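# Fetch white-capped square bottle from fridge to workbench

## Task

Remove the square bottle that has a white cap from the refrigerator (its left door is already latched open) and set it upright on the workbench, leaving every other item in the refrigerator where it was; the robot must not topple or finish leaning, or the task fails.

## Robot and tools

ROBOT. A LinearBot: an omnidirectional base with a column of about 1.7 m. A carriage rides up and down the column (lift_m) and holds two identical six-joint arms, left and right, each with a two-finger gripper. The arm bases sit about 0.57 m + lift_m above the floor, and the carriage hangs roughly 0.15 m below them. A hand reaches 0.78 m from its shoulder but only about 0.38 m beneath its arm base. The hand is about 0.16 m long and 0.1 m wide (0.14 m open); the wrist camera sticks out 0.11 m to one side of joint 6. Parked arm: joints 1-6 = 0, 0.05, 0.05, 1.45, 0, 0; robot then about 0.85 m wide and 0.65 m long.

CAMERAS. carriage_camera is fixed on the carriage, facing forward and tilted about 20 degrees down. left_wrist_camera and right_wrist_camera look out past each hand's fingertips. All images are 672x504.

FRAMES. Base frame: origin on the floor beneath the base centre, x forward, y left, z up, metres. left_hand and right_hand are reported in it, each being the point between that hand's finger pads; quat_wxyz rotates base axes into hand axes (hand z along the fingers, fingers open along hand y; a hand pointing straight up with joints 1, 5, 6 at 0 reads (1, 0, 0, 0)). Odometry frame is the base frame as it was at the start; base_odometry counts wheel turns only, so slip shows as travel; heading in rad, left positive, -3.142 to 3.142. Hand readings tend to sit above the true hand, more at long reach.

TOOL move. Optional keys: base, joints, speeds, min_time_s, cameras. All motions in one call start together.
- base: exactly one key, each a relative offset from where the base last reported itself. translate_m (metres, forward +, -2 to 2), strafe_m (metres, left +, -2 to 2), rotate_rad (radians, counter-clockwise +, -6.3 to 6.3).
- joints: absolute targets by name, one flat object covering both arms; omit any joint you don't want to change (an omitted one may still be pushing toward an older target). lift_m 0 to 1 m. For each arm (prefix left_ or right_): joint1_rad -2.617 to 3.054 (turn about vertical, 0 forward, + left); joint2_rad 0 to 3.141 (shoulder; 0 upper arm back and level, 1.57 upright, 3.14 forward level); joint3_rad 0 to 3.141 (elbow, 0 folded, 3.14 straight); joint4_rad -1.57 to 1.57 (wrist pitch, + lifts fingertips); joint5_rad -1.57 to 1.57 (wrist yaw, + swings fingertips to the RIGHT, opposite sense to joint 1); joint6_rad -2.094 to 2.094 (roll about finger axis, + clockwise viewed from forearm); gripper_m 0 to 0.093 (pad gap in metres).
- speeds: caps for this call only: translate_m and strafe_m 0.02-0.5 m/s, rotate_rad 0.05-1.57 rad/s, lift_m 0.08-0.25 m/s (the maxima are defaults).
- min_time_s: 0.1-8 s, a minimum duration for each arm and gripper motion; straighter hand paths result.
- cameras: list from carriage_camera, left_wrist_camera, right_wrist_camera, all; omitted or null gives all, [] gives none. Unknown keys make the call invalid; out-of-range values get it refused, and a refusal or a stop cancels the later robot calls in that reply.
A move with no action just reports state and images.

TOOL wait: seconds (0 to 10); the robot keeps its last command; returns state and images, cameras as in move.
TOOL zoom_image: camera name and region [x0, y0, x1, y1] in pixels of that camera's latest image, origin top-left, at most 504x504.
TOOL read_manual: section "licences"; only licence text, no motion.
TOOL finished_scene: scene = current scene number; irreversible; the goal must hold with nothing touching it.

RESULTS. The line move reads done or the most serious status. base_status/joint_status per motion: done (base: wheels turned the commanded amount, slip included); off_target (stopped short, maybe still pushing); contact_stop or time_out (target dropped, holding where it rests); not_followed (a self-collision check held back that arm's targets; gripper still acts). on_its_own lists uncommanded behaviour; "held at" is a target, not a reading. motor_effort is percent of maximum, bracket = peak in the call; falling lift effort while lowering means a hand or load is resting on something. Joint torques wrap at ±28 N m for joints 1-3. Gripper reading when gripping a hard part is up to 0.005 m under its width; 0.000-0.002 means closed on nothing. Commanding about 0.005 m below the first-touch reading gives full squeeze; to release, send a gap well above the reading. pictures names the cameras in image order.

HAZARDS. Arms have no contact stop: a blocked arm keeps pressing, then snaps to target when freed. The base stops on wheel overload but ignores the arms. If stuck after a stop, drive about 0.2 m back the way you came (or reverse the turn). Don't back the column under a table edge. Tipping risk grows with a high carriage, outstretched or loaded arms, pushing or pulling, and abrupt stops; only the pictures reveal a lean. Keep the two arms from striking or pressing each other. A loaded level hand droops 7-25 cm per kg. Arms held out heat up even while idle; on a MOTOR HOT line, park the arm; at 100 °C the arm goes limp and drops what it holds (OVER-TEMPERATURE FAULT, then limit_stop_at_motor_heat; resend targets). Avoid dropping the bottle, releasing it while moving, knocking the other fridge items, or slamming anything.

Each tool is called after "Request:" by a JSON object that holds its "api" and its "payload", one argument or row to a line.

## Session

Request:
{"api": "move", "payload": {
  "cameras": ["carriage_camera"]
}}

Request:
{"api": "move", "payload": {
  "base": {"rotate_rad": 1.57},
  "cameras": ["carriage_camera"]
}}

Request:
{"api": "move", "payload": {
  "base": {"rotate_rad": 1.57},
  "cameras": ["carriage_camera"]
}}

Scene clock: 0.00 s.
Joint torques (N m): no reading
base_odometry: x=+0.000 y=+0.000 heading=+0.000
base_status: not commanded
joint_positions: lift_m=+0.300 left_joint1_rad=-0.007 left_joint2_rad=+0.050 left_joint3_rad=+0.032 left_joint4_rad=+1.420 left_joint5_rad=+0.044 left_joint6_rad=+0.030 left_gripper_m=+0.09396 right_joint1_rad=+0.008 right_joint2_rad=+0.053 right_joint3_rad=+0.060 right_joint4_rad=+1.485 right_joint5_rad=+0.002 right_joint6_rad=-0.014 right_gripper_m=+0.09396
joint_status: not commanded
motor_effort: lift_m=+24 drive_wheels=-1
left_hand: x=+0.2762 y=+0.2938 z=+1.2770 quat_wxyz=(+0.996, +0.024, +0.083, +0.010) (m; base frame)
right_hand: x=+0.2532 y=-0.3019 z=+1.2865 quat_wxyz=(+0.999, +0.001, +0.040, -0.003) (m; base frame)
pictures: carriage_camera
camera_calibration:
carriage_camera: T_world_to_cam=[[0.0454457, -0.998547, 0.0289474, -0.039313], [-0.353787, -0.0431872, -0.934329, 1.22887], [0.934221, 0.03222, -0.355235, 0.336645], [0, 0, 0, 1]] pos_world=[0.122044, 0.00296896, 1.2689]

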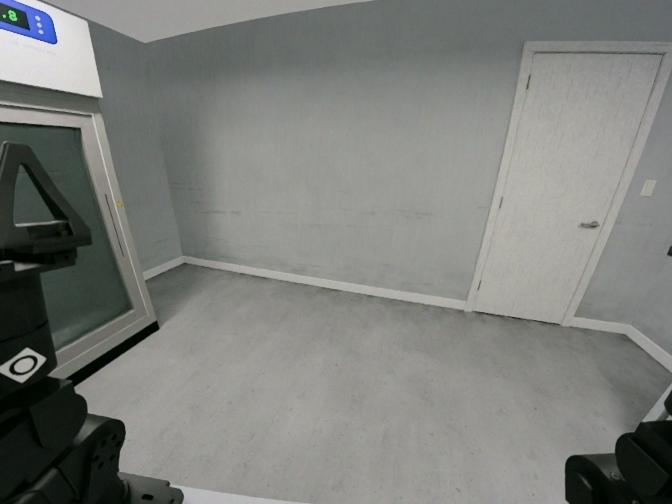

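Scene clock: 3.10 s.
Joint torques (N m): left_arm=[0.34 3.71 4.97 0.02 -0.06 0] | right_arm=[0.05 3.33 6.05 -0.29 -0.02 -0.16]
move: done
base_odometry: x=+0.000 y=+0.000 heading=+1.570
base_status: done
joint_positions: lift_m=+0.300 left_joint1_rad=-0.007 left_joint2_rad=+0.050 left_joint3_rad=+0.032 left_joint4_rad=+1.420 left_joint5_rad=+0.044 left_joint6_rad=+0.030 left_gripper_m=+0.09397 right_joint1_rad=+0.008 right_joint2_rad=+0.053 right_joint3_rad=+0.060 right_joint4_rad=+1.484 right_joint5_rad=+0.002 right_joint6_rad=-0.014 right_gripper_m=+0.09397
joint_status: not commanded
motor_effort: lift_m=+24(24) drive_wheels=+6(13)
left_hand: x=+0.2764 y=+0.2938 z=+1.2769 quat_wxyz=(+0.996, +0.024, +0.084, +0.010) (m; base frame)
right_hand: x=+0.2535 y=-0.3019 z=+1.2865 quat_wxyz=(+0.999, +0.001, +0.040, -0.003) (m; base frame)
pictures: carriage_camera
camera_calibration:
carriage_camera: T_world_to_cam=[[0.0454457, -0.998547, 0.0289474, -0.039313], [-0.353787, -0.0431872, -0.934329, 1.22887], [0.934221, 0.03222, -0.355235, 0.336645], [0, 0, 0, 1]] pos_world=[0.122044, 0.00296896, 1.2689]

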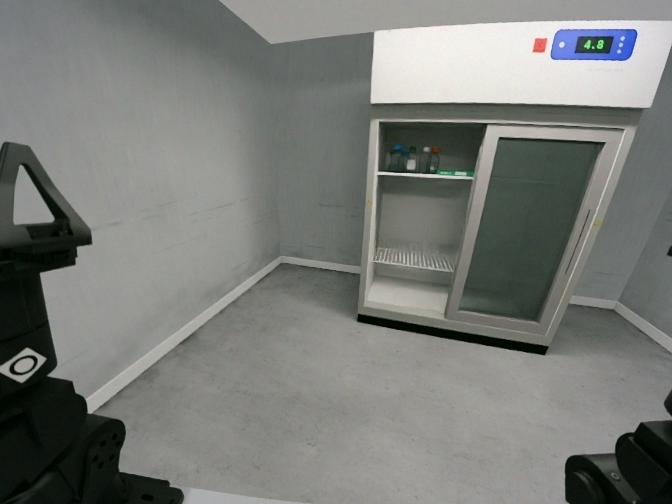

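Scene clock: 6.20 s.
Joint torques (N m): left_arm=[0.31 3.75 5.01 0.03 -0.06 -0.01] | right_arm=[0.08 3.34 6.06 -0.29 -0.02 -0.16]
move: done
base_odometry: x=+0.000 y=+0.000 heading=+3.139
base_status: done
joint_positions: lift_m=+0.300 left_joint1_rad=-0.007 left_joint2_rad=+0.050 left_joint3_rad=+0.032 left_joint4_rad=+1.419 left_joint5_rad=+0.044 left_joint6_rad=+0.030 left_gripper_m=+0.09398 right_joint1_rad=+0.008 right_joint2_rad=+0.053 right_joint3_rad=+0.060 right_joint4_rad=+1.483 right_joint5_rad=+0.002 right_joint6_rad=-0.014 right_gripper_m=+0.09398
joint_status: not commanded
motor_effort: lift_m=+24(24) drive_wheels=+7(13)
left_hand: x=+0.2765 y=+0.2938 z=+1.2769 quat_wxyz=(+0.996, +0.024, +0.084, +0.010) (m; base frame)
right_hand: x=+0.2536 y=-0.3019 z=+1.2865 quat_wxyz=(+0.999, +0.001, +0.040, -0.003) (m; base frame)
pictures: carriage_camera
camera_calibration:
carriage_camera: T_world_to_cam=[[0.0454457, -0.998547, 0.0289474, -0.039313], [-0.353787, -0.0431872, -0.934329, 1.22887], [0.934221, 0.03222, -0.355235, 0.336645], [0, 0, 0, 1]] pos_world=[0.122044, 0.00296896, 1.2689]

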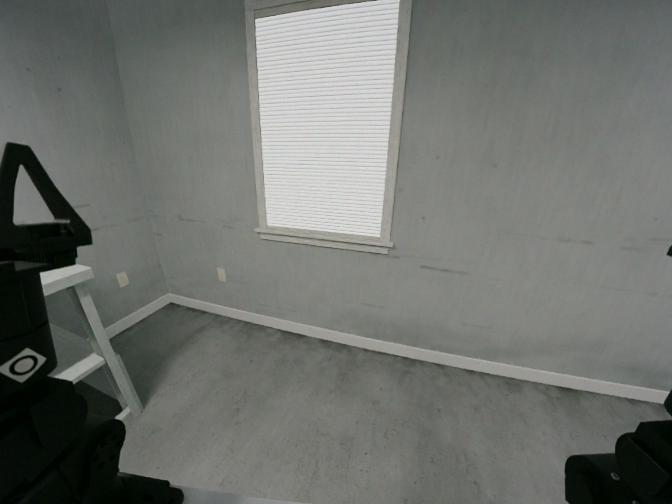

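Request:
{"api": "move", "payload": {
  "base": {"rotate_rad": -1.791},
  "joints": {"lift_m": 0.62},
  "cameras": []
}}

Request:
{"api": "move", "payload": {
  "base": {"strafe_m": -0.42},
  "joints": {"left_joint1_rad": 0.0, "left_joint2_rad": 1.756, "left_joint3_rad": 0.8765, "left_joint4_rad": 0.8795, "left_joint5_rad": 0, "left_joint6_rad": 0, "left_gripper_m": 0.07},
  "min_time_s": 1.5,
  "cameras": ["carriage_camera"]
}}

Request:
{"api": "move", "payload": {
  "base": {"translate_m": 0.9},
  "speeds": {"translate_m": 0.4},
  "cameras": ["carriage_camera", "left_wrist_camera"]
}}

Scene clock: 38.30 s.
Joint torques (N m): left_arm=[0.34 3.7 4.98 0.06 -0.06 0] | right_arm=[0.05 3.34 6.06 -0.26 -0.02 -0.16]
move: done
base_odometry: x=+0.000 y=+0.000 heading=+1.349
base_status: done
joint_positions: lift_m=+0.620 left_joint1_rad=-0.007 left_joint2_rad=+0.050 left_joint3_rad=+0.032 left_joint4_rad=+1.418 left_joint5_rad=+0.044 left_joint6_rad=+0.030 left_gripper_m=+0.09398 right_joint1_rad=+0.008 right_joint2_rad=+0.053 right_joint3_rad=+0.060 right_joint4_rad=+1.481 right_joint5_rad=+0.002 right_joint6_rad=-0.014 right_gripper_m=+0.09398
joint_status: all done
motor_effort: lift_m=+25(31) drive_wheels=+5(18)
left_hand: x=+0.2768 y=+0.2938 z=+1.5967 quat_wxyz=(+0.996, +0.024, +0.085, +0.010) (m; base frame)
right_hand: x=+0.2542 y=-0.3019 z=+1.6063 quat_wxyz=(+0.999, +0.001, +0.041, -0.003) (m; base frame)
pictures: none
No camera images: "cameras" was empty.

Scene clock: 41.27 s.
Joint torques (N m): left_arm=[0.95 -8.47 7.6 2.2 -0.11 -0.11] | right_arm=[0.01 3.33 6.02 -0.26 -0.03 -0.15]
move: done
base_odometry: x=+0.410 y=-0.093 heading=+1.348
base_status: done
joint_positions: lift_m=+0.620 left_joint1_rad=-0.006 left_joint2_rad=+1.751 left_joint3_rad=+0.849 left_joint4_rad=+0.887 left_joint5_rad=+0.009 left_joint6_rad=+0.012 left_gripper_m=+0.07014 right_joint1_rad=+0.009 right_joint2_rad=+0.053 right_joint3_rad=+0.060 right_joint4_rad=+1.481 right_joint5_rad=+0.002 right_joint6_rad=-0.014 right_gripper_m=+0.09398
joint_status: all done
motor_effort: lift_m=+25(25) drive_wheels=-5(18)
left_hand: x=+0.7450 y=+0.2971 z=+1.3866 quat_wxyz=(+0.702, +0.009, +0.712, -0.001) (m; base frame)
right_hand: x=+0.2542 y=-0.3019 z=+1.6063 quat_wxyz=(+0.999, +0.001, +0.041, -0.003) (m; base frame)
pictures: carriage_camera
camera_calibration:
carriage_camera: T_world_to_cam=[[0.0454457, -0.998547, 0.0289474, -0.0485727], [-0.353787, -0.0431872, -0.934329, 1.52774], [0.934221, 0.03222, -0.355235, 0.450277], [0, 0, 0, 1]] pos_world=[0.122044, 0.00296896, 1.58878]

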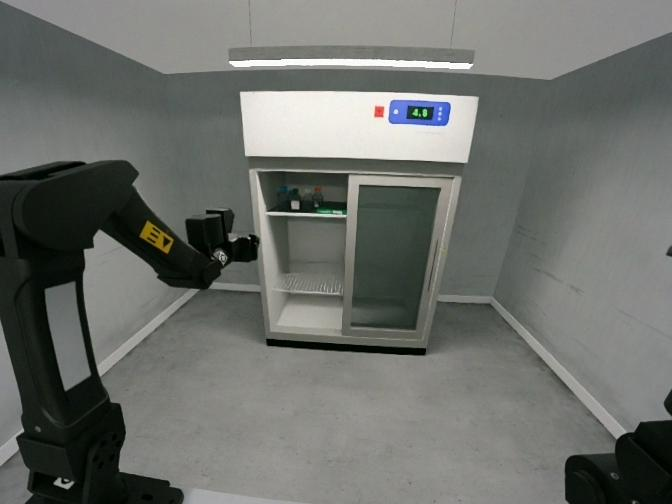

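Scene clock: 45.40 s.
Joint torques (N m): left_arm=[0.85 -8.5 7.65 2.2 -0.12 -0.11] | right_arm=[0.01 3.32 6.06 -0.28 -0.02 -0.16]
move: done
base_odometry: x=+0.609 y=+0.785 heading=+1.347
base_status: done
joint_positions: lift_m=+0.620 left_joint1_rad=-0.006 left_joint2_rad=+1.751 left_joint3_rad=+0.849 left_joint4_rad=+0.885 left_joint5_rad=+0.008 left_joint6_rad=+0.011 left_gripper_m=+0.07014 right_joint1_rad=+0.009 right_joint2_rad=+0.053 right_joint3_rad=+0.060 right_joint4_rad=+1.483 right_joint5_rad=+0.002 right_joint6_rad=-0.014 right_gripper_m=+0.09398
joint_status: not commanded
motor_effort: lift_m=+25(25) drive_wheels=-4(14)
left_hand: x=+0.7450 y=+0.2972 z=+1.3863 quat_wxyz=(+0.701, +0.009, +0.713, -0.001) (m; base frame)
right_hand: x=+0.2537 y=-0.3019 z=+1.6064 quat_wxyz=(+0.999, +0.001, +0.041, -0.003) (m; base frame)
pictures: carriage_camera, left_wrist_camera
camera_calibration:
carriage_camera: T_world_to_cam=[[0.0454457, -0.998547, 0.0289474, -0.0485727], [-0.353787, -0.0431872, -0.934329, 1.52774], [0.934221, 0.03222, -0.355235, 0.450277], [0, 0, 0, 1]] pos_world=[0.122044, 0.00296896, 1.58878]
left_wrist_camera: T_world_to_cam=[[-0.00871234, -0.999742, 0.0209608, 0.273295], [-0.62006, -0.0110439, -0.784477, 1.55218], [0.784506, -0.0198316, -0.619804, 0.403977], [0, 0, 0, 1]] pos_world=[0.647903, 0.298378, 1.46231]

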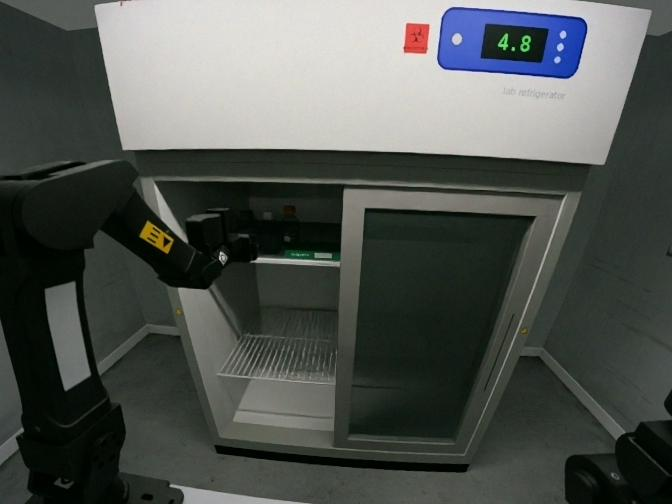

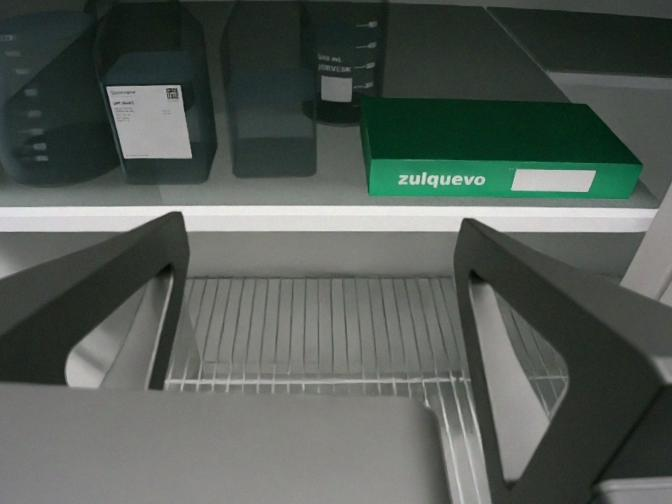

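Request:
{"api": "move", "payload": {
  "base": {"strafe_m": 0.044},
  "joints": {"lift_m": 0.627},
  "speeds": {"strafe_m": 0.1},
  "cameras": ["left_wrist_camera"]
}}

Request:
{"api": "move", "payload": {
  "base": {"translate_m": 0.27},
  "speeds": {"translate_m": 0.2},
  "cameras": ["left_wrist_camera", "carriage_camera"]
}}

Scene clock: 74.57 s.
Joint torques (N m): left_arm=[0.64 -8.69 7.17 2.24 -0.1 -0.11] | right_arm=[0.1 3.38 6.04 -0.29 -0.02 -0.16]
move: done
base_odometry: x=+0.566 y=+0.795 heading=+1.347
base_status: done
joint_positions: lift_m=+0.627 left_joint1_rad=-0.001 left_joint2_rad=+1.753 left_joint3_rad=+0.855 left_joint4_rad=+0.882 left_joint5_rad=+0.006 left_joint6_rad=+0.011 left_gripper_m=+0.07014 right_joint1_rad=+0.009 right_joint2_rad=+0.053 right_joint3_rad=+0.060 right_joint4_rad=+1.483 right_joint5_rad=+0.002 right_joint6_rad=-0.014 right_gripper_m=+0.09398
joint_status: all done
motor_effort: lift_m=+26(31) drive_wheels=-1(9)
left_hand: x=+0.7462 y=+0.3001 z=+1.3939 quat_wxyz=(+0.701, +0.007, +0.713, +0.001) (m; base frame)
right_hand: x=+0.2536 y=-0.3019 z=+1.6133 quat_wxyz=(+0.999, +0.001, +0.040, -0.003) (m; base frame)
pictures: left_wrist_camera
camera_calibration:
left_wrist_camera: T_world_to_cam=[[-0.00185564, -0.999779, 0.0209289, 0.270951], [-0.61967, -0.0152767, -0.784714, 1.56018], [0.78486, -0.0144252, -0.619505, 0.405533], [0, 0, 0, 1]] pos_world=[0.649014, 0.300576, 1.46986]

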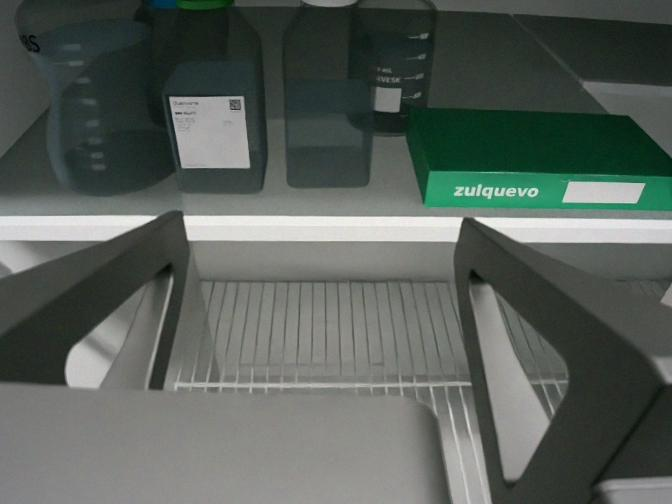

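Scene clock: 77.10 s.
Joint torques (N m): left_arm=[0.4 -8.72 7.2 2.26 -0.1 -0.11] | right_arm=[0.01 3.37 6.06 -0.28 -0.02 -0.16]
move: done
base_odometry: x=+0.626 y=+1.058 heading=+1.348
base_status: done
joint_positions: lift_m=+0.627 left_joint1_rad=-0.001 left_joint2_rad=+1.753 left_joint3_rad=+0.855 left_joint4_rad=+0.882 left_joint5_rad=+0.006 left_joint6_rad=+0.011 left_gripper_m=+0.07014 right_joint1_rad=+0.009 right_joint2_rad=+0.053 right_joint3_rad=+0.060 right_joint4_rad=+1.484 right_joint5_rad=+0.002 right_joint6_rad=-0.014 right_gripper_m=+0.09398
joint_status: not commanded
motor_effort: lift_m=+26(26) drive_wheels=+7(13)
left_hand: x=+0.7462 y=+0.3001 z=+1.3939 quat_wxyz=(+0.701, +0.007, +0.713, +0.001) (m; base frame)
right_hand: x=+0.2533 y=-0.3019 z=+1.6133 quat_wxyz=(+0.999, +0.001, +0.040, -0.003) (m; base frame)
pictures: carriage_camera, left_wrist_camera
camera_calibration:
carriage_camera: T_world_to_cam=[[0.0454457, -0.998547, 0.0289474, -0.0487729], [-0.353787, -0.0431872, -0.934329, 1.53421], [0.934221, 0.03222, -0.355235, 0.452734], [0, 0, 0, 1]] pos_world=[0.122044, 0.00296896, 1.59569]
left_wrist_camera: T_world_to_cam=[[-0.00185564, -0.999779, 0.0209289, 0.270951], [-0.61967, -0.0152767, -0.784714, 1.56018], [0.78486, -0.0144252, -0.619505, 0.405533], [0, 0, 0, 1]] pos_world=[0.649014, 0.300576, 1.46986]

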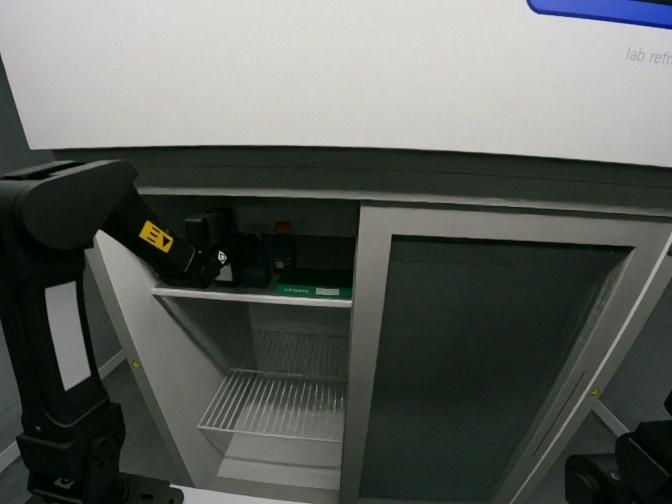

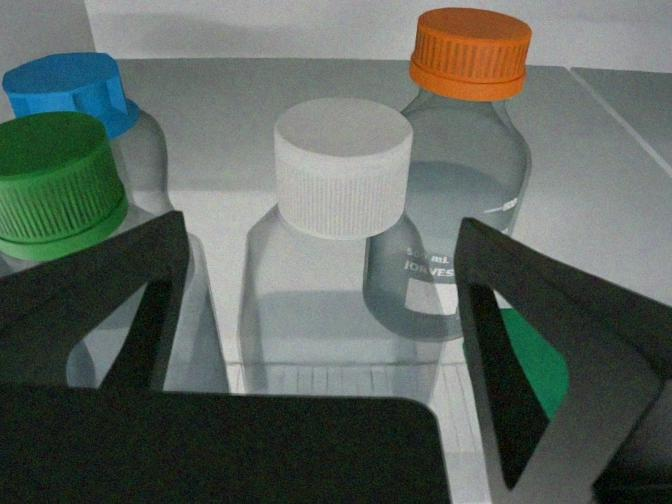

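Request:
{"api": "move", "payload": {
  "base": {"strafe_m": -0.005},
  "speeds": {"strafe_m": 0.05},
  "cameras": []
}}

Request:
{"api": "move", "payload": {
  "base": {"translate_m": 0.046},
  "speeds": {"translate_m": 0.08},
  "cameras": ["left_wrist_camera"]
}}

Request:
{"api": "move", "payload": {
  "joints": {"left_gripper_m": 0.032},
  "min_time_s": 2,
  "cameras": ["left_wrist_camera"]
}}

Scene clock: 109.53 s.
Joint torques (N m): left_arm=[0.46 -8.68 7.2 2.24 -0.09 -0.11] | right_arm=[-0.02 3.36 6.05 -0.3 -0.02 -0.16]
move: done
base_odometry: x=+0.631 y=+1.057 heading=+1.348
base_status: done
joint_positions: lift_m=+0.627 left_joint1_rad=-0.001 left_joint2_rad=+1.753 left_joint3_rad=+0.855 left_joint4_rad=+0.882 left_joint5_rad=+0.005 left_joint6_rad=+0.011 left_gripper_m=+0.07014 right_joint1_rad=+0.009 right_joint2_rad=+0.053 right_joint3_rad=+0.060 right_joint4_rad=+1.484 right_joint5_rad=+0.002 right_joint6_rad=-0.014 right_gripper_m=+0.09398
joint_status: not commanded
motor_effort: lift_m=+26(26) drive_wheels=+3(8)
left_hand: x=+0.7462 y=+0.3001 z=+1.3939 quat_wxyz=(+0.701, +0.006, +0.713, +0.002) (m; base frame)
right_hand: x=+0.2533 y=-0.3019 z=+1.6133 quat_wxyz=(+0.999, +0.001, +0.040, -0.003) (m; base frame)
pictures: none
No camera images: "cameras" was empty.

Scene clock: 110.83 s.
Joint torques (N m): left_arm=[0.44 -8.75 7.24 2.25 -0.08 -0.11] | right_arm=[-0.03 3.33 6.01 -0.29 -0.02 -0.16]
move: done
base_odometry: x=+0.641 y=+1.102 heading=+1.347
base_status: done
joint_positions: lift_m=+0.627 left_joint1_rad=-0.001 left_joint2_rad=+1.753 left_joint3_rad=+0.855 left_joint4_rad=+0.882 left_joint5_rad=+0.005 left_joint6_rad=+0.011 left_gripper_m=+0.07014 right_joint1_rad=+0.009 right_joint2_rad=+0.053 right_joint3_rad=+0.060 right_joint4_rad=+1.484 right_joint5_rad=+0.002 right_joint6_rad=-0.014 right_gripper_m=+0.09398
joint_status: not commanded
motor_effort: lift_m=+26(26) drive_wheels=+4(12)
left_hand: x=+0.7462 y=+0.3001 z=+1.3938 quat_wxyz=(+0.701, +0.006, +0.713, +0.002) (m; base frame)
right_hand: x=+0.2535 y=-0.3019 z=+1.6133 quat_wxyz=(+0.999, +0.001, +0.040, -0.003) (m; base frame)
pictures: left_wrist_camera
camera_calibration:
left_wrist_camera: T_world_to_cam=[[-0.000703695, -0.999781, 0.020904, 0.270195], [-0.619951, -0.015966, -0.784478, 1.5602], [0.78464, -0.0135115, -0.619804, 0.405784], [0, 0, 0, 1]] pos_world=[0.649042, 0.300529, 1.4698]

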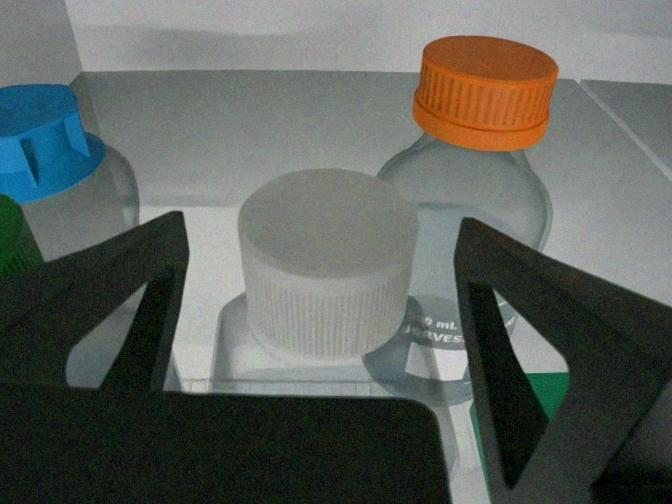

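Scene clock: 113.13 s.
Joint torques (N m): left_arm=[0.44 -8.68 7.19 2.25 -0.09 -0.1] | right_arm=[-0.02 3.33 6.05 -0.29 -0.02 -0.16]
move: off_target
base_odometry: x=+0.641 y=+1.102 heading=+1.347
base_status: not commanded
joint_positions: lift_m=+0.627 left_joint1_rad=-0.001 left_joint2_rad=+1.753 left_joint3_rad=+0.855 left_joint4_rad=+0.882 left_joint5_rad=+0.005 left_joint6_rad=+0.010 left_gripper_m=+0.04114 right_joint1_rad=+0.009 right_joint2_rad=+0.053 right_joint3_rad=+0.060 right_joint4_rad=+1.484 right_joint5_rad=+0.002 right_joint6_rad=-0.014 right_gripper_m=+0.09398
joint_status: left_gripper_m off_target (ended at +0.04117, target +0.03200)
motor_effort: lift_m=+26(26) drive_wheels=+2(7)
left_hand: x=+0.7462 y=+0.3001 z=+1.3938 quat_wxyz=(+0.701, +0.006, +0.713, +0.001) (m; base frame)
right_hand: x=+0.2535 y=-0.3019 z=+1.6133 quat_wxyz=(+0.999, +0.001, +0.040, -0.003) (m; base frame)
pictures: left_wrist_camera
camera_calibration:
left_wrist_camera: T_world_to_cam=[[-0.00067826, -0.999748, 0.0224293, 0.26804], [-0.619958, -0.0171784, -0.784447, 1.56052], [0.784634, -0.0144373, -0.619791, 0.406047], [0, 0, 0, 1]] pos_world=[0.649043, 0.300643, 1.4698]

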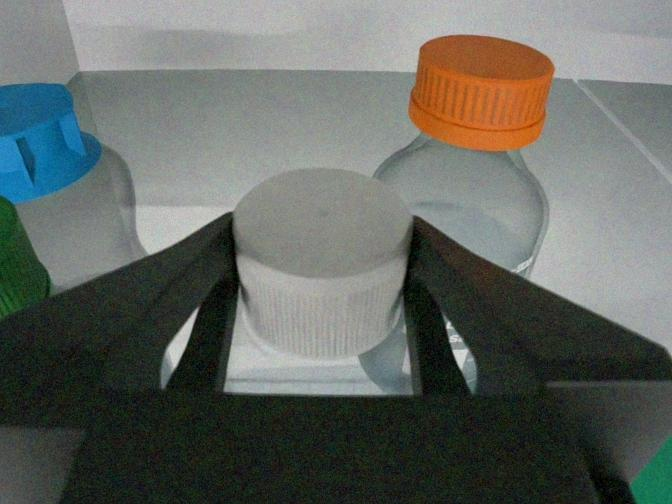

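Request:
{"api": "move", "payload": {
  "joints": {"left_joint4_rad": 1.05, "lift_m": 0.654},
  "speeds": {"lift_m": 0.08},
  "min_time_s": 1.2,
  "cameras": ["left_wrist_camera"]
}}

Request:
{"api": "move", "payload": {
  "base": {"translate_m": -0.55},
  "speeds": {"translate_m": 0.15},
  "cameras": ["left_wrist_camera", "carriage_camera"]
}}

Scene clock: 148.30 s.
Joint torques (N m): left_arm=[0.44 -10.28 7.13 3.56 -0.09 -0.1] | right_arm=[-0.01 3.34 6.04 -0.3 -0.02 -0.16]
move: off_target
base_odometry: x=+0.641 y=+1.102 heading=+1.347
base_status: not commanded
joint_positions: lift_m=+0.654 left_joint1_rad=-0.001 left_joint2_rad=+1.771 left_joint3_rad=+0.855 left_joint4_rad=+0.937 left_joint5_rad=+0.005 left_joint6_rad=+0.010 left_gripper_m=+0.04114 right_joint1_rad=+0.009 right_joint2_rad=+0.053 right_joint3_rad=+0.060 right_joint4_rad=+1.484 right_joint5_rad=+0.002 right_joint6_rad=-0.014 right_gripper_m=+0.09398
joint_status: left_joint4_rad off_target (ended at +0.937, target +1.050); the others done
motor_effort: lift_m=+26(30) drive_wheels=+2(9)
left_hand: x=+0.7480 y=+0.3001 z=+1.4256 quat_wxyz=(+0.714, +0.006, +0.700, +0.001) (m; base frame)
right_hand: x=+0.2535 y=-0.3019 z=+1.6402 quat_wxyz=(+0.999, +0.001, +0.040, -0.003) (m; base frame)
pictures: left_wrist_camera
camera_calibration:
left_wrist_camera: T_world_to_cam=[[-0.00151713, -0.999747, 0.0224434, 0.267933], [-0.590206, -0.0172223, -0.807069, 1.59657], [0.807251, -0.0144706, -0.59003, 0.365004], [0, 0, 0, 1]] pos_world=[0.648061, 0.300644, 1.49789]

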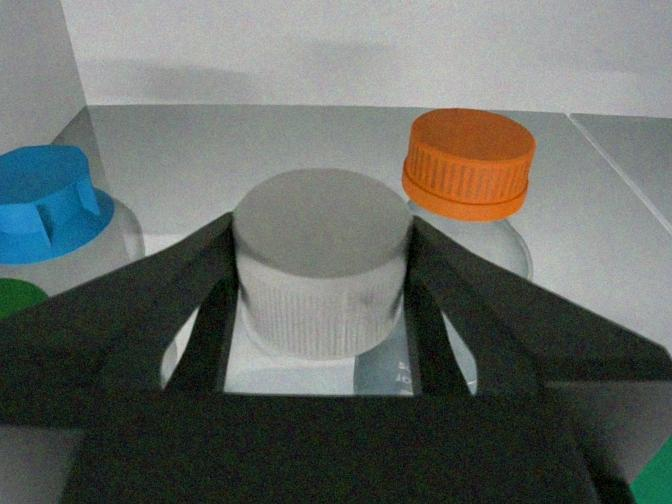

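Scene clock: 152.97 s.
Joint torques (N m): left_arm=[0.44 -10.39 7.1 3.52 -0.09 -0.1] | right_arm=[-0.03 3.43 6.05 -0.3 -0.02 -0.16]
move: done
base_odometry: x=+0.519 y=+0.565 heading=+1.347
base_status: done
joint_positions: lift_m=+0.654 left_joint1_rad=-0.001 left_joint2_rad=+1.772 left_joint3_rad=+0.855 left_joint4_rad=+0.941 left_joint5_rad=+0.004 left_joint6_rad=+0.010 left_gripper_m=+0.04114 right_joint1_rad=+0.009 right_joint2_rad=+0.053 right_joint3_rad=+0.060 right_joint4_rad=+1.484 right_joint5_rad=+0.002 right_joint6_rad=-0.014 right_gripper_m=+0.09398
joint_status: not commanded
motor_effort: lift_m=+26(26) drive_wheels=+0(14)
left_hand: x=+0.7481 y=+0.3002 z=+1.4261 quat_wxyz=(+0.716, +0.005, +0.699, +0.001) (m; base frame)
right_hand: x=+0.2535 y=-0.3019 z=+1.6402 quat_wxyz=(+0.999, +0.001, +0.040, -0.003) (m; base frame)
pictures: carriage_camera, left_wrist_camera
camera_calibration:
carriage_camera: T_world_to_cam=[[0.0454457, -0.998547, 0.0289474, -0.0495528], [-0.353787, -0.0431872, -0.934329, 1.55938], [0.934221, 0.03222, -0.355235, 0.462305], [0, 0, 0, 1]] pos_world=[0.122044, 0.00296896, 1.62264]
left_wrist_camera: T_world_to_cam=[[-0.00120435, -0.999747, 0.0224522, 0.267742], [-0.587733, -0.0174574, -0.808866, 1.59779], [0.809054, -0.0141701, -0.587564, 0.360244], [0, 0, 0, 1]] pos_world=[0.647939, 0.300672, 1.49805]

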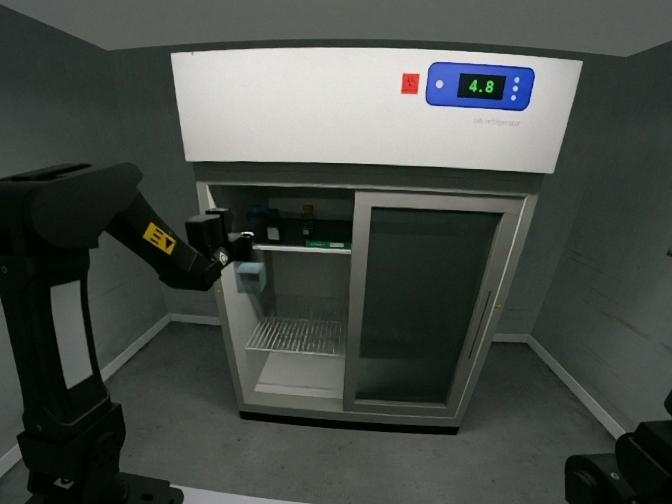

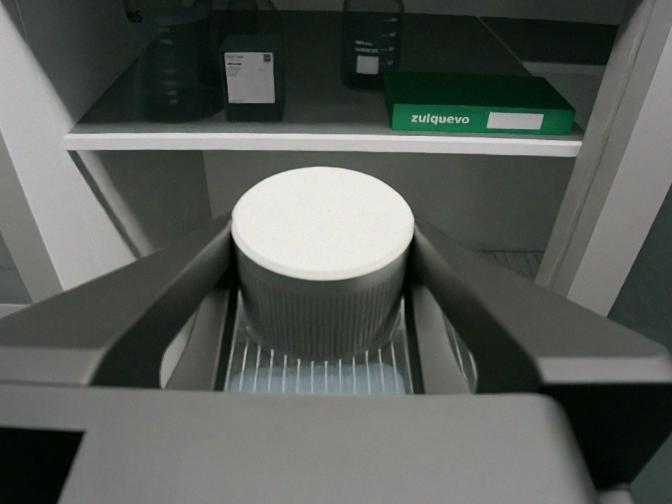

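Request:
{"api": "move", "payload": {
  "base": {"rotate_rad": 3.09},
  "joints": {"lift_m": 0.37},
  "speeds": {"rotate_rad": 1.0, "lift_m": 0.15},
  "cameras": []
}}

Request:
{"api": "move", "payload": {
  "base": {"strafe_m": -0.2},
  "speeds": {"strafe_m": 0.25},
  "cameras": []
}}

Request:
{"api": "move", "payload": {
  "base": {"translate_m": 1.1},
  "speeds": {"translate_m": 0.3},
  "cameras": ["carriage_camera", "left_wrist_camera"]
}}

Scene clock: 178.90 s.
Joint torques (N m): left_arm=[-0.16 -11.44 7.09 3.5 0 -0.08] | right_arm=[-0.12 3.34 6.05 -0.29 -0.02 -0.16]
move: done
base_odometry: x=+0.519 y=+0.565 heading=-1.846
base_status: done
joint_positions: lift_m=+0.370 left_joint1_rad=+0.005 left_joint2_rad=+1.784 left_joint3_rad=+0.855 left_joint4_rad=+0.943 left_joint5_rad=-0.004 left_joint6_rad=+0.008 left_gripper_m=+0.04114 right_joint1_rad=+0.009 right_joint2_rad=+0.053 right_joint3_rad=+0.060 right_joint4_rad=+1.484 right_joint5_rad=+0.002 right_joint6_rad=-0.014 right_gripper_m=+0.09400
joint_status: all done
motor_effort: lift_m=+22(23) drive_wheels=+3(14)
left_hand: x=+0.7493 y=+0.3052 z=+1.1373 quat_wxyz=(+0.712, -0.001, +0.702, +0.006) (m; base frame)
right_hand: x=+0.2535 y=-0.3019 z=+1.3568 quat_wxyz=(+0.999, +0.001, +0.040, -0.003) (m; base frame)
pictures: none
No camera images: "cameras" was empty.

Scene clock: 181.03 s.
Joint torques (N m): left_arm=[0.28 -11.4 7.1 3.5 -0.02 -0.07] | right_arm=[-0.09 3.3 6.04 -0.29 -0.01 -0.16]
move: done
base_odometry: x=+0.327 y=+0.620 heading=-1.845
base_status: done
joint_positions: lift_m=+0.370 left_joint1_rad=+0.000 left_joint2_rad=+1.784 left_joint3_rad=+0.855 left_joint4_rad=+0.943 left_joint5_rad=-0.001 left_joint6_rad=+0.007 left_gripper_m=+0.04114 right_joint1_rad=+0.010 right_joint2_rad=+0.053 right_joint3_rad=+0.060 right_joint4_rad=+1.484 right_joint5_rad=+0.002 right_joint6_rad=-0.014 right_gripper_m=+0.09400
joint_status: not commanded
motor_effort: lift_m=+22(22) drive_wheels=-7(13)
left_hand: x=+0.7493 y=+0.3018 z=+1.1373 quat_wxyz=(+0.712, +0.002, +0.702, +0.003) (m; base frame)
right_hand: x=+0.2535 y=-0.3019 z=+1.3568 quat_wxyz=(+0.999, +0.001, +0.040, -0.002) (m; base frame)
pictures: none
No camera images: "cameras" was empty.

Scene clock: 186.30 s.
Joint torques (N m): left_arm=[0.34 -11.38 7.02 3.51 -0.02 -0.07] | right_arm=[-0.03 3.34 6.05 -0.29 -0.02 -0.16]
move: done
base_odometry: x=+0.028 y=-0.439 heading=-1.846
base_status: done
joint_positions: lift_m=+0.370 left_joint1_rad=+0.000 left_joint2_rad=+1.784 left_joint3_rad=+0.855 left_joint4_rad=+0.944 left_joint5_rad=-0.001 left_joint6_rad=+0.007 left_gripper_m=+0.04114 right_joint1_rad=+0.010 right_joint2_rad=+0.053 right_joint3_rad=+0.060 right_joint4_rad=+1.484 right_joint5_rad=+0.002 right_joint6_rad=-0.014 right_gripper_m=+0.09400
joint_status: not commanded
motor_effort: lift_m=+22(22) drive_wheels=-5(14)
left_hand: x=+0.7493 y=+0.3018 z=+1.1375 quat_wxyz=(+0.712, +0.002, +0.702, +0.003) (m; base frame)
right_hand: x=+0.2535 y=-0.3019 z=+1.3568 quat_wxyz=(+0.999, +0.001, +0.040, -0.002) (m; base frame)
pictures: carriage_camera, left_wrist_camera
camera_calibration:
carriage_camera: T_world_to_cam=[[0.0454457, -0.998547, 0.0289474, -0.041348], [-0.353787, -0.0431872, -0.934329, 1.29456], [0.934221, 0.03222, -0.355235, 0.361618], [0, 0, 0, 1]] pos_world=[0.122044, 0.00296896, 1.3392]
left_wrist_camera: T_world_to_cam=[[0.00581633, -0.999665, 0.0252048, 0.267378], [-0.594672, -0.0237217, -0.803618, 1.36625], [0.803947, -0.0103145, -0.594611, 0.200418], [0, 0, 0, 1]] pos_world=[0.649792, 0.301766, 1.21038]

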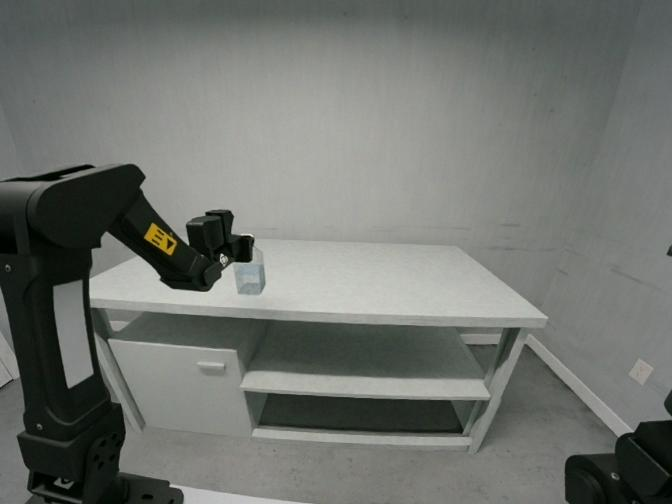

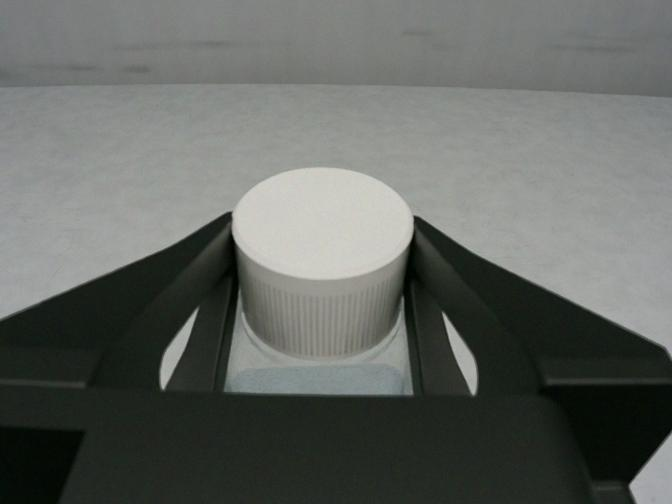

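Request:
{"api": "move", "payload": {
  "base": {"translate_m": 0.22},
  "speeds": {"translate_m": 0.15},
  "cameras": []
}}

Request:
{"api": "move", "payload": {
  "joints": {"lift_m": 0.277},
  "speeds": {"lift_m": 0.09},
  "cameras": ["left_wrist_camera"]
}}

Request:
{"api": "move", "payload": {
  "joints": {"left_joint4_rad": 0.93},
  "min_time_s": 1.5,
  "cameras": ["carriage_camera", "left_wrist_camera"]
}}

Request:
{"api": "zoom_image", "payload": {
  "camera": "carriage_camera",
  "region": [180, 200, 310, 310]
}}

Scene clock: 210.70 s.
Joint torques (N m): left_arm=[0.34 -11.44 7.08 3.49 -0.01 -0.07] | right_arm=[-0.03 3.33 6.05 -0.29 -0.02 -0.16]
move: done
base_odometry: x=-0.032 y=-0.651 heading=-1.846
base_status: done
joint_positions: lift_m=+0.370 left_joint1_rad=+0.000 left_joint2_rad=+1.784 left_joint3_rad=+0.855 left_joint4_rad=+0.945 left_joint5_rad=-0.001 left_joint6_rad=+0.007 left_gripper_m=+0.04114 right_joint1_rad=+0.010 right_joint2_rad=+0.053 right_joint3_rad=+0.060 right_joint4_rad=+1.484 right_joint5_rad=+0.002 right_joint6_rad=-0.014 right_gripper_m=+0.09400
joint_status: not commanded
motor_effort: lift_m=+22(22) drive_wheels=-5(14)
left_hand: x=+0.7493 y=+0.3018 z=+1.1376 quat_wxyz=(+0.713, +0.002, +0.702, +0.003) (m; base frame)
right_hand: x=+0.2533 y=-0.3019 z=+1.3568 quat_wxyz=(+0.999, +0.001, +0.040, -0.002) (m; base frame)
pictures: none
No camera images: "cameras" was empty.

Scene clock: 212.10 s.
Joint torques (N m): left_arm=[0.34 -11.45 7.05 3.48 -0.02 -0.07] | right_arm=[-0.03 3.28 6.06 -0.31 -0.02 -0.16]
move: done
base_odometry: x=-0.032 y=-0.651 heading=-1.846
base_status: not commanded
joint_positions: lift_m=+0.277 left_joint1_rad=+0.000 left_joint2_rad=+1.784 left_joint3_rad=+0.855 left_joint4_rad=+0.946 left_joint5_rad=-0.001 left_joint6_rad=+0.007 left_gripper_m=+0.04114 right_joint1_rad=+0.010 right_joint2_rad=+0.053 right_joint3_rad=+0.060 right_joint4_rad=+1.484 right_joint5_rad=+0.002 right_joint6_rad=-0.014 right_gripper_m=+0.09400
joint_status: all done
motor_effort: lift_m=+22(22) drive_wheels=-4(7)
left_hand: x=+0.7493 y=+0.3018 z=+1.0450 quat_wxyz=(+0.713, +0.002, +0.701, +0.003) (m; base frame)
right_hand: x=+0.2533 y=-0.3019 z=+1.2638 quat_wxyz=(+0.999, +0.001, +0.040, -0.002) (m; base frame)
pictures: left_wrist_camera
camera_calibration:
left_wrist_camera: T_world_to_cam=[[0.00576824, -0.999665, 0.0252164, 0.269735], [-0.593139, -0.0237223, -0.804751, 1.2919], [0.80508, -0.0103148, -0.593077, 0.142933], [0, 0, 0, 1]] pos_world=[0.649645, 0.301766, 1.11762]

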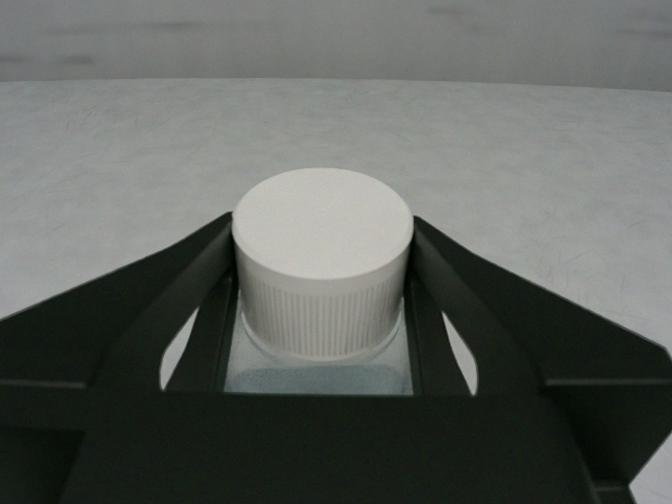

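Scene clock: 213.90 s.
Joint torques (N m): left_arm=[0.34 -11.47 7.08 2.29 -0.02 -0.07] | right_arm=[-0.03 3.34 6.05 -0.3 -0.02 -0.16]
move: done
base_odometry: x=-0.032 y=-0.651 heading=-1.846
base_status: not commanded
joint_positions: lift_m=+0.277 left_joint1_rad=+0.000 left_joint2_rad=+1.784 left_joint3_rad=+0.855 left_joint4_rad=+0.929 left_joint5_rad=-0.001 left_joint6_rad=+0.007 left_gripper_m=+0.04114 right_joint1_rad=+0.010 right_joint2_rad=+0.053 right_joint3_rad=+0.060 right_joint4_rad=+1.484 right_joint5_rad=+0.002 right_joint6_rad=-0.014 right_gripper_m=+0.09400
joint_status: all done
motor_effort: lift_m=+22(22) drive_wheels=+4(7)
left_hand: x=+0.7493 y=+0.3018 z=+1.0407 quat_wxyz=(+0.707, +0.002, +0.707, +0.003) (m; base frame)
right_hand: x=+0.2533 y=-0.3019 z=+1.2638 quat_wxyz=(+0.999, +0.001, +0.040, -0.002) (m; base frame)
pictures: carriage_camera, left_wrist_camera
camera_calibration:
carriage_camera: T_world_to_cam=[[0.0454457, -0.998547, 0.0289474, -0.038655], [-0.353787, -0.0431872, -0.934329, 1.20763], [0.934221, 0.03222, -0.355235, 0.328569], [0, 0, 0, 1]] pos_world=[0.122044, 0.00296896, 1.24616]
left_wrist_camera: T_world_to_cam=[[0.0062002, -0.999666, 0.0251081, 0.269631], [-0.606865, -0.0237177, -0.794451, 1.28808], [0.794781, -0.0103115, -0.606809, 0.162408], [0, 0, 0, 1]] pos_world=[0.650943, 0.301766, 1.1151]

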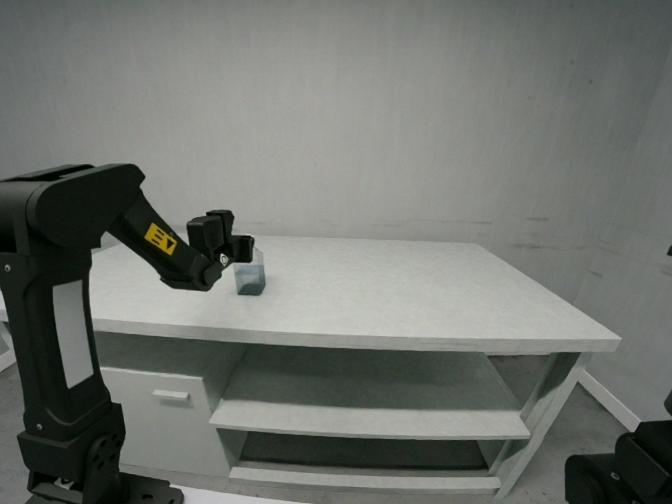

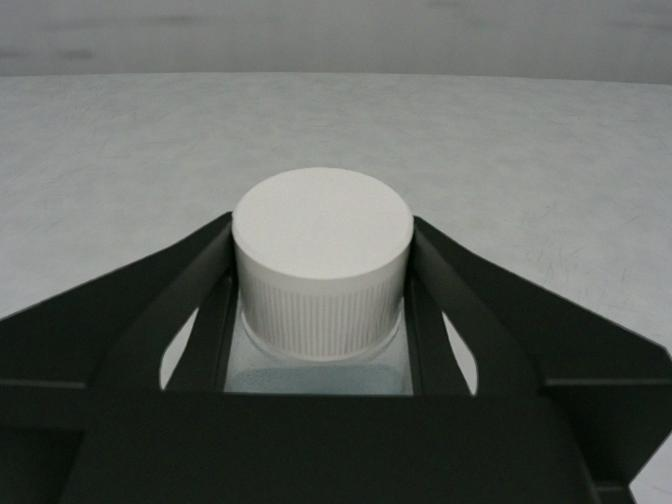

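Scaled by 3.877 from the camera's 672x504 image, which has a finer 960x720 frame.

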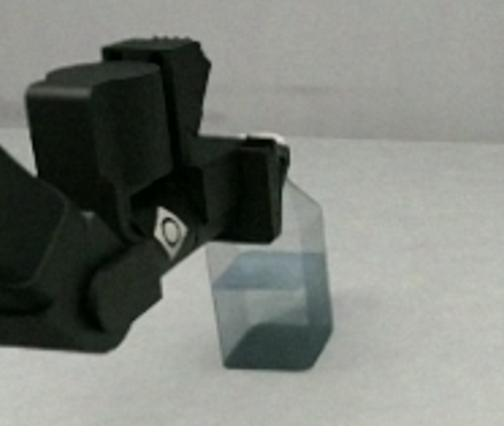

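Request:
{"api": "move", "payload": {
  "joints": {"lift_m": 0.268, "left_joint4_rad": 0.915},
  "speeds": {"lift_m": 0.08},
  "min_time_s": 0.5,
  "cameras": ["carriage_camera", "left_wrist_camera"]
}}

Request:
{"api": "zoom_image", "payload": {
  "camera": "carriage_camera",
  "region": [180, 200, 310, 310]
}}

Scene clock: 229.40 s.
Joint torques (N m): left_arm=[0.34 -10.84 6.72 1.98 -0.03 -0.08] | right_arm=[-0.05 3.34 6.02 -0.3 -0.02 -0.16]
move: done
base_odometry: x=-0.032 y=-0.651 heading=-1.846
base_status: not commanded
joint_positions: lift_m=+0.268 left_joint1_rad=+0.000 left_joint2_rad=+1.777 left_joint3_rad=+0.859 left_joint4_rad=+0.940 left_joint5_rad=-0.001 left_joint6_rad=+0.007 left_gripper_m=+0.04114 right_joint1_rad=+0.010 right_joint2_rad=+0.053 right_joint3_rad=+0.060 right_joint4_rad=+1.484 right_joint5_rad=+0.002 right_joint6_rad=-0.014 right_gripper_m=+0.09400
joint_status: all done
motor_effort: lift_m=+21(22) drive_wheels=-3(5)
left_hand: x=+0.7492 y=+0.3018 z=+1.0398 quat_wxyz=(+0.715, +0.002, +0.699, +0.003) (m; base frame)
right_hand: x=+0.2533 y=-0.3019 z=+1.2549 quat_wxyz=(+0.999, +0.001, +0.040, -0.002) (m; base frame)
pictures: carriage_camera, left_wrist_camera
camera_calibration:
carriage_camera: T_world_to_cam=[[0.0454457, -0.998547, 0.0289474, -0.0383977], [-0.353787, -0.0431872, -0.934329, 1.19933], [0.934221, 0.03222, -0.355235, 0.325413], [0, 0, 0, 1]] pos_world=[0.122044, 0.00296896, 1.23728]
left_wrist_camera: T_world_to_cam=[[0.00564311, -0.999665, 0.0252464, 0.26993], [-0.58914, -0.0237236, -0.807682, 1.28771], [0.808011, -0.0103158, -0.589077, 0.13357], [0, 0, 0, 1]] pos_world=[0.649191, 0.301766, 1.11193]

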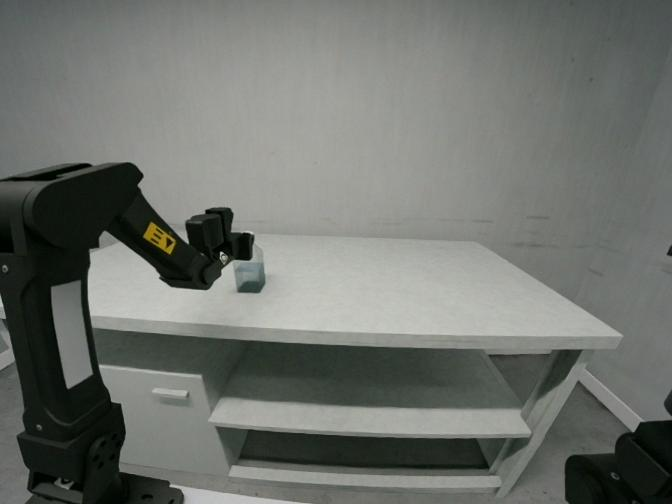

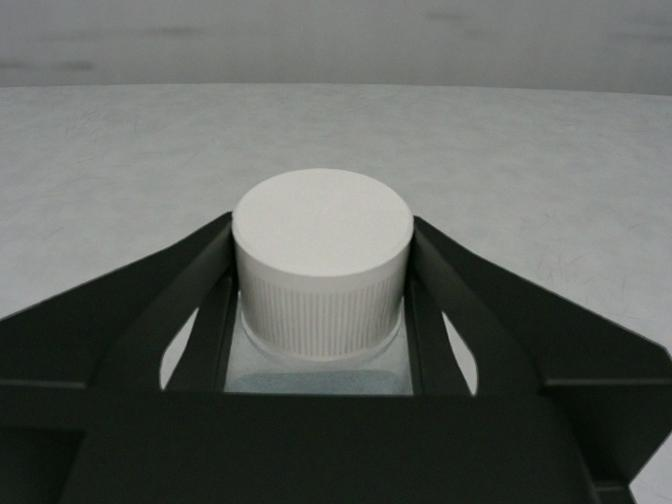

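Scaled by 3.877 from the camera's 672x504 image, which has a finer 960x720 frame.

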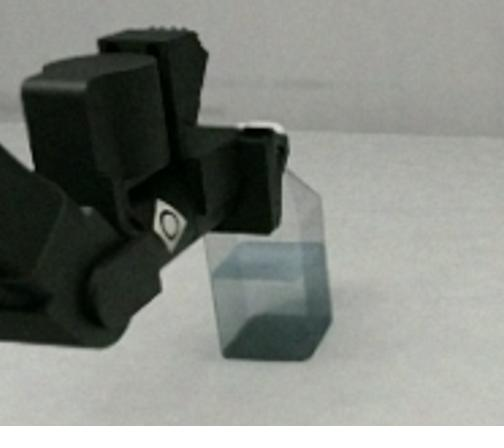

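Request:
{"api": "move", "payload": {
  "joints": {"left_joint4_rad": 0.885},
  "min_time_s": 0.6,
  "cameras": ["left_wrist_camera"]
}}

Request:
{"api": "move", "payload": {
  "joints": {"left_gripper_m": 0.07},
  "min_time_s": 1.5,
  "cameras": ["left_wrist_camera", "carriage_camera"]
}}

Scene clock: 243.90 s.
Joint torques (N m): left_arm=[0.39 -10.55 6.83 1.71 -0.02 -0.08] | right_arm=[-0.03 3.34 6.05 -0.3 -0.02 -0.15]
move: off_target
base_odometry: x=-0.032 y=-0.651 heading=-1.846
base_status: not commanded
joint_positions: lift_m=+0.268 left_joint1_rad=+0.000 left_joint2_rad=+1.774 left_joint3_rad=+0.859 left_joint4_rad=+0.932 left_joint5_rad=-0.001 left_joint6_rad=+0.007 left_gripper_m=+0.04114 right_joint1_rad=+0.010 right_joint2_rad=+0.053 right_joint3_rad=+0.060 right_joint4_rad=+1.484 right_joint5_rad=+0.002 right_joint6_rad=-0.014 right_gripper_m=+0.09400
joint_status: left_joint4_rad off_target (ended at +0.932, target +0.885)
motor_effort: lift_m=+21(21) drive_wheels=+3(5)
left_hand: x=+0.7489 y=+0.3018 z=+1.0393 quat_wxyz=(+0.713, +0.002, +0.701, +0.003) (m; base frame)
right_hand: x=+0.2533 y=-0.3019 z=+1.2549 quat_wxyz=(+0.999, +0.001, +0.040, -0.002) (m; base frame)
pictures: left_wrist_camera
camera_calibration:
left_wrist_camera: T_world_to_cam=[[0.00576824, -0.999665, 0.0252164, 0.26988], [-0.593139, -0.0237223, -0.804751, 1.28712], [0.80508, -0.0103148, -0.593077, 0.139883], [0, 0, 0, 1]] pos_world=[0.649267, 0.301766, 1.11197]

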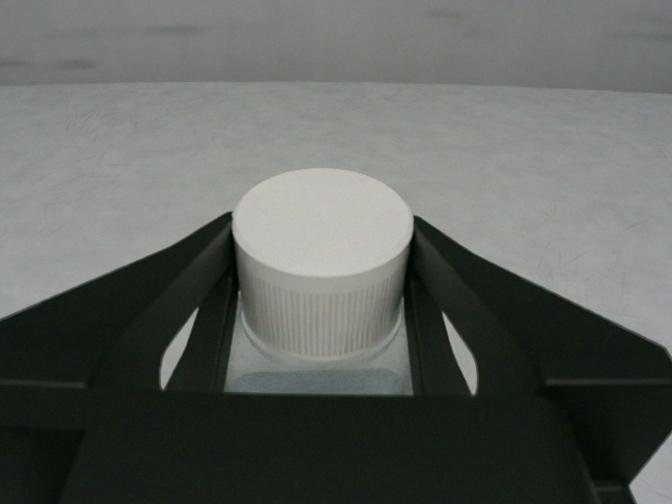

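Scene clock: 245.70 s.
Joint torques (N m): left_arm=[0.35 -10.54 6.87 2.17 -0.02 -0.07] | right_arm=[-0.05 3.33 6.04 -0.3 -0.02 -0.16]
move: done
base_odometry: x=-0.032 y=-0.651 heading=-1.846
base_status: not commanded
joint_positions: lift_m=+0.268 left_joint1_rad=+0.000 left_joint2_rad=+1.774 left_joint3_rad=+0.859 left_joint4_rad=+0.894 left_joint5_rad=-0.001 left_joint6_rad=+0.007 left_gripper_m=+0.06989 right_joint1_rad=+0.010 right_joint2_rad=+0.053 right_joint3_rad=+0.060 right_joint4_rad=+1.484 right_joint5_rad=+0.002 right_joint6_rad=-0.014 right_gripper_m=+0.09400
joint_status: all done
motor_effort: lift_m=+21(21) drive_wheels=+2(6)
left_hand: x=+0.7489 y=+0.3018 z=+1.0299 quat_wxyz=(+0.700, +0.002, +0.715, +0.003) (m; base frame)
right_hand: x=+0.2533 y=-0.3019 z=+1.2549 quat_wxyz=(+0.999, +0.001, +0.040, -0.002) (m; base frame)
pictures: carriage_camera, left_wrist_camera
camera_calibration:
carriage_camera: T_world_to_cam=[[0.0454457, -0.998547, 0.0289474, -0.0383977], [-0.353787, -0.0431872, -0.934329, 1.19933], [0.934221, 0.03222, -0.355235, 0.325413], [0, 0, 0, 1]] pos_world=[0.122044, 0.00296896, 1.23728]
left_wrist_camera: T_world_to_cam=[[0.00672552, -0.999666, 0.0249656, 0.269658], [-0.623399, -0.0237123, -0.781544, 1.27832], [0.781875, -0.0103072, -0.62335, 0.182889], [0, 0, 0, 1]] pos_world=[0.652092, 0.301765, 1.10633]

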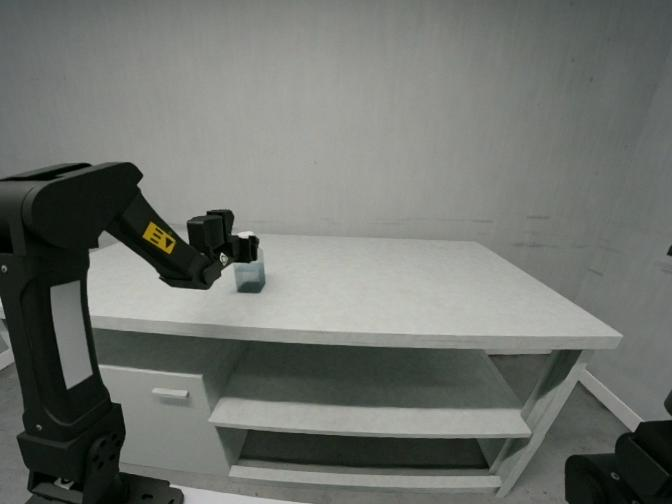

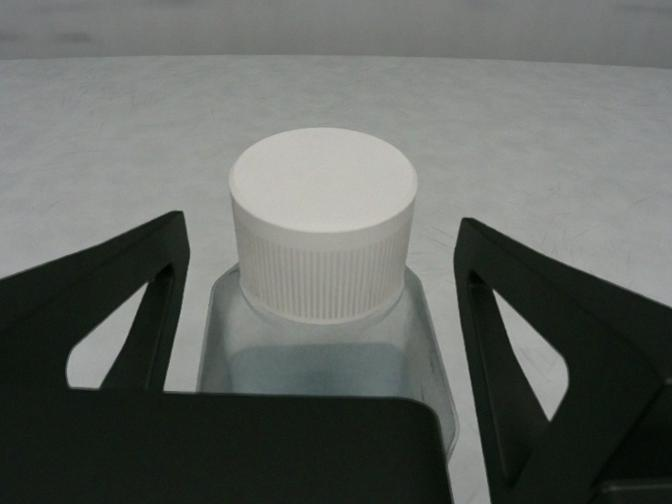

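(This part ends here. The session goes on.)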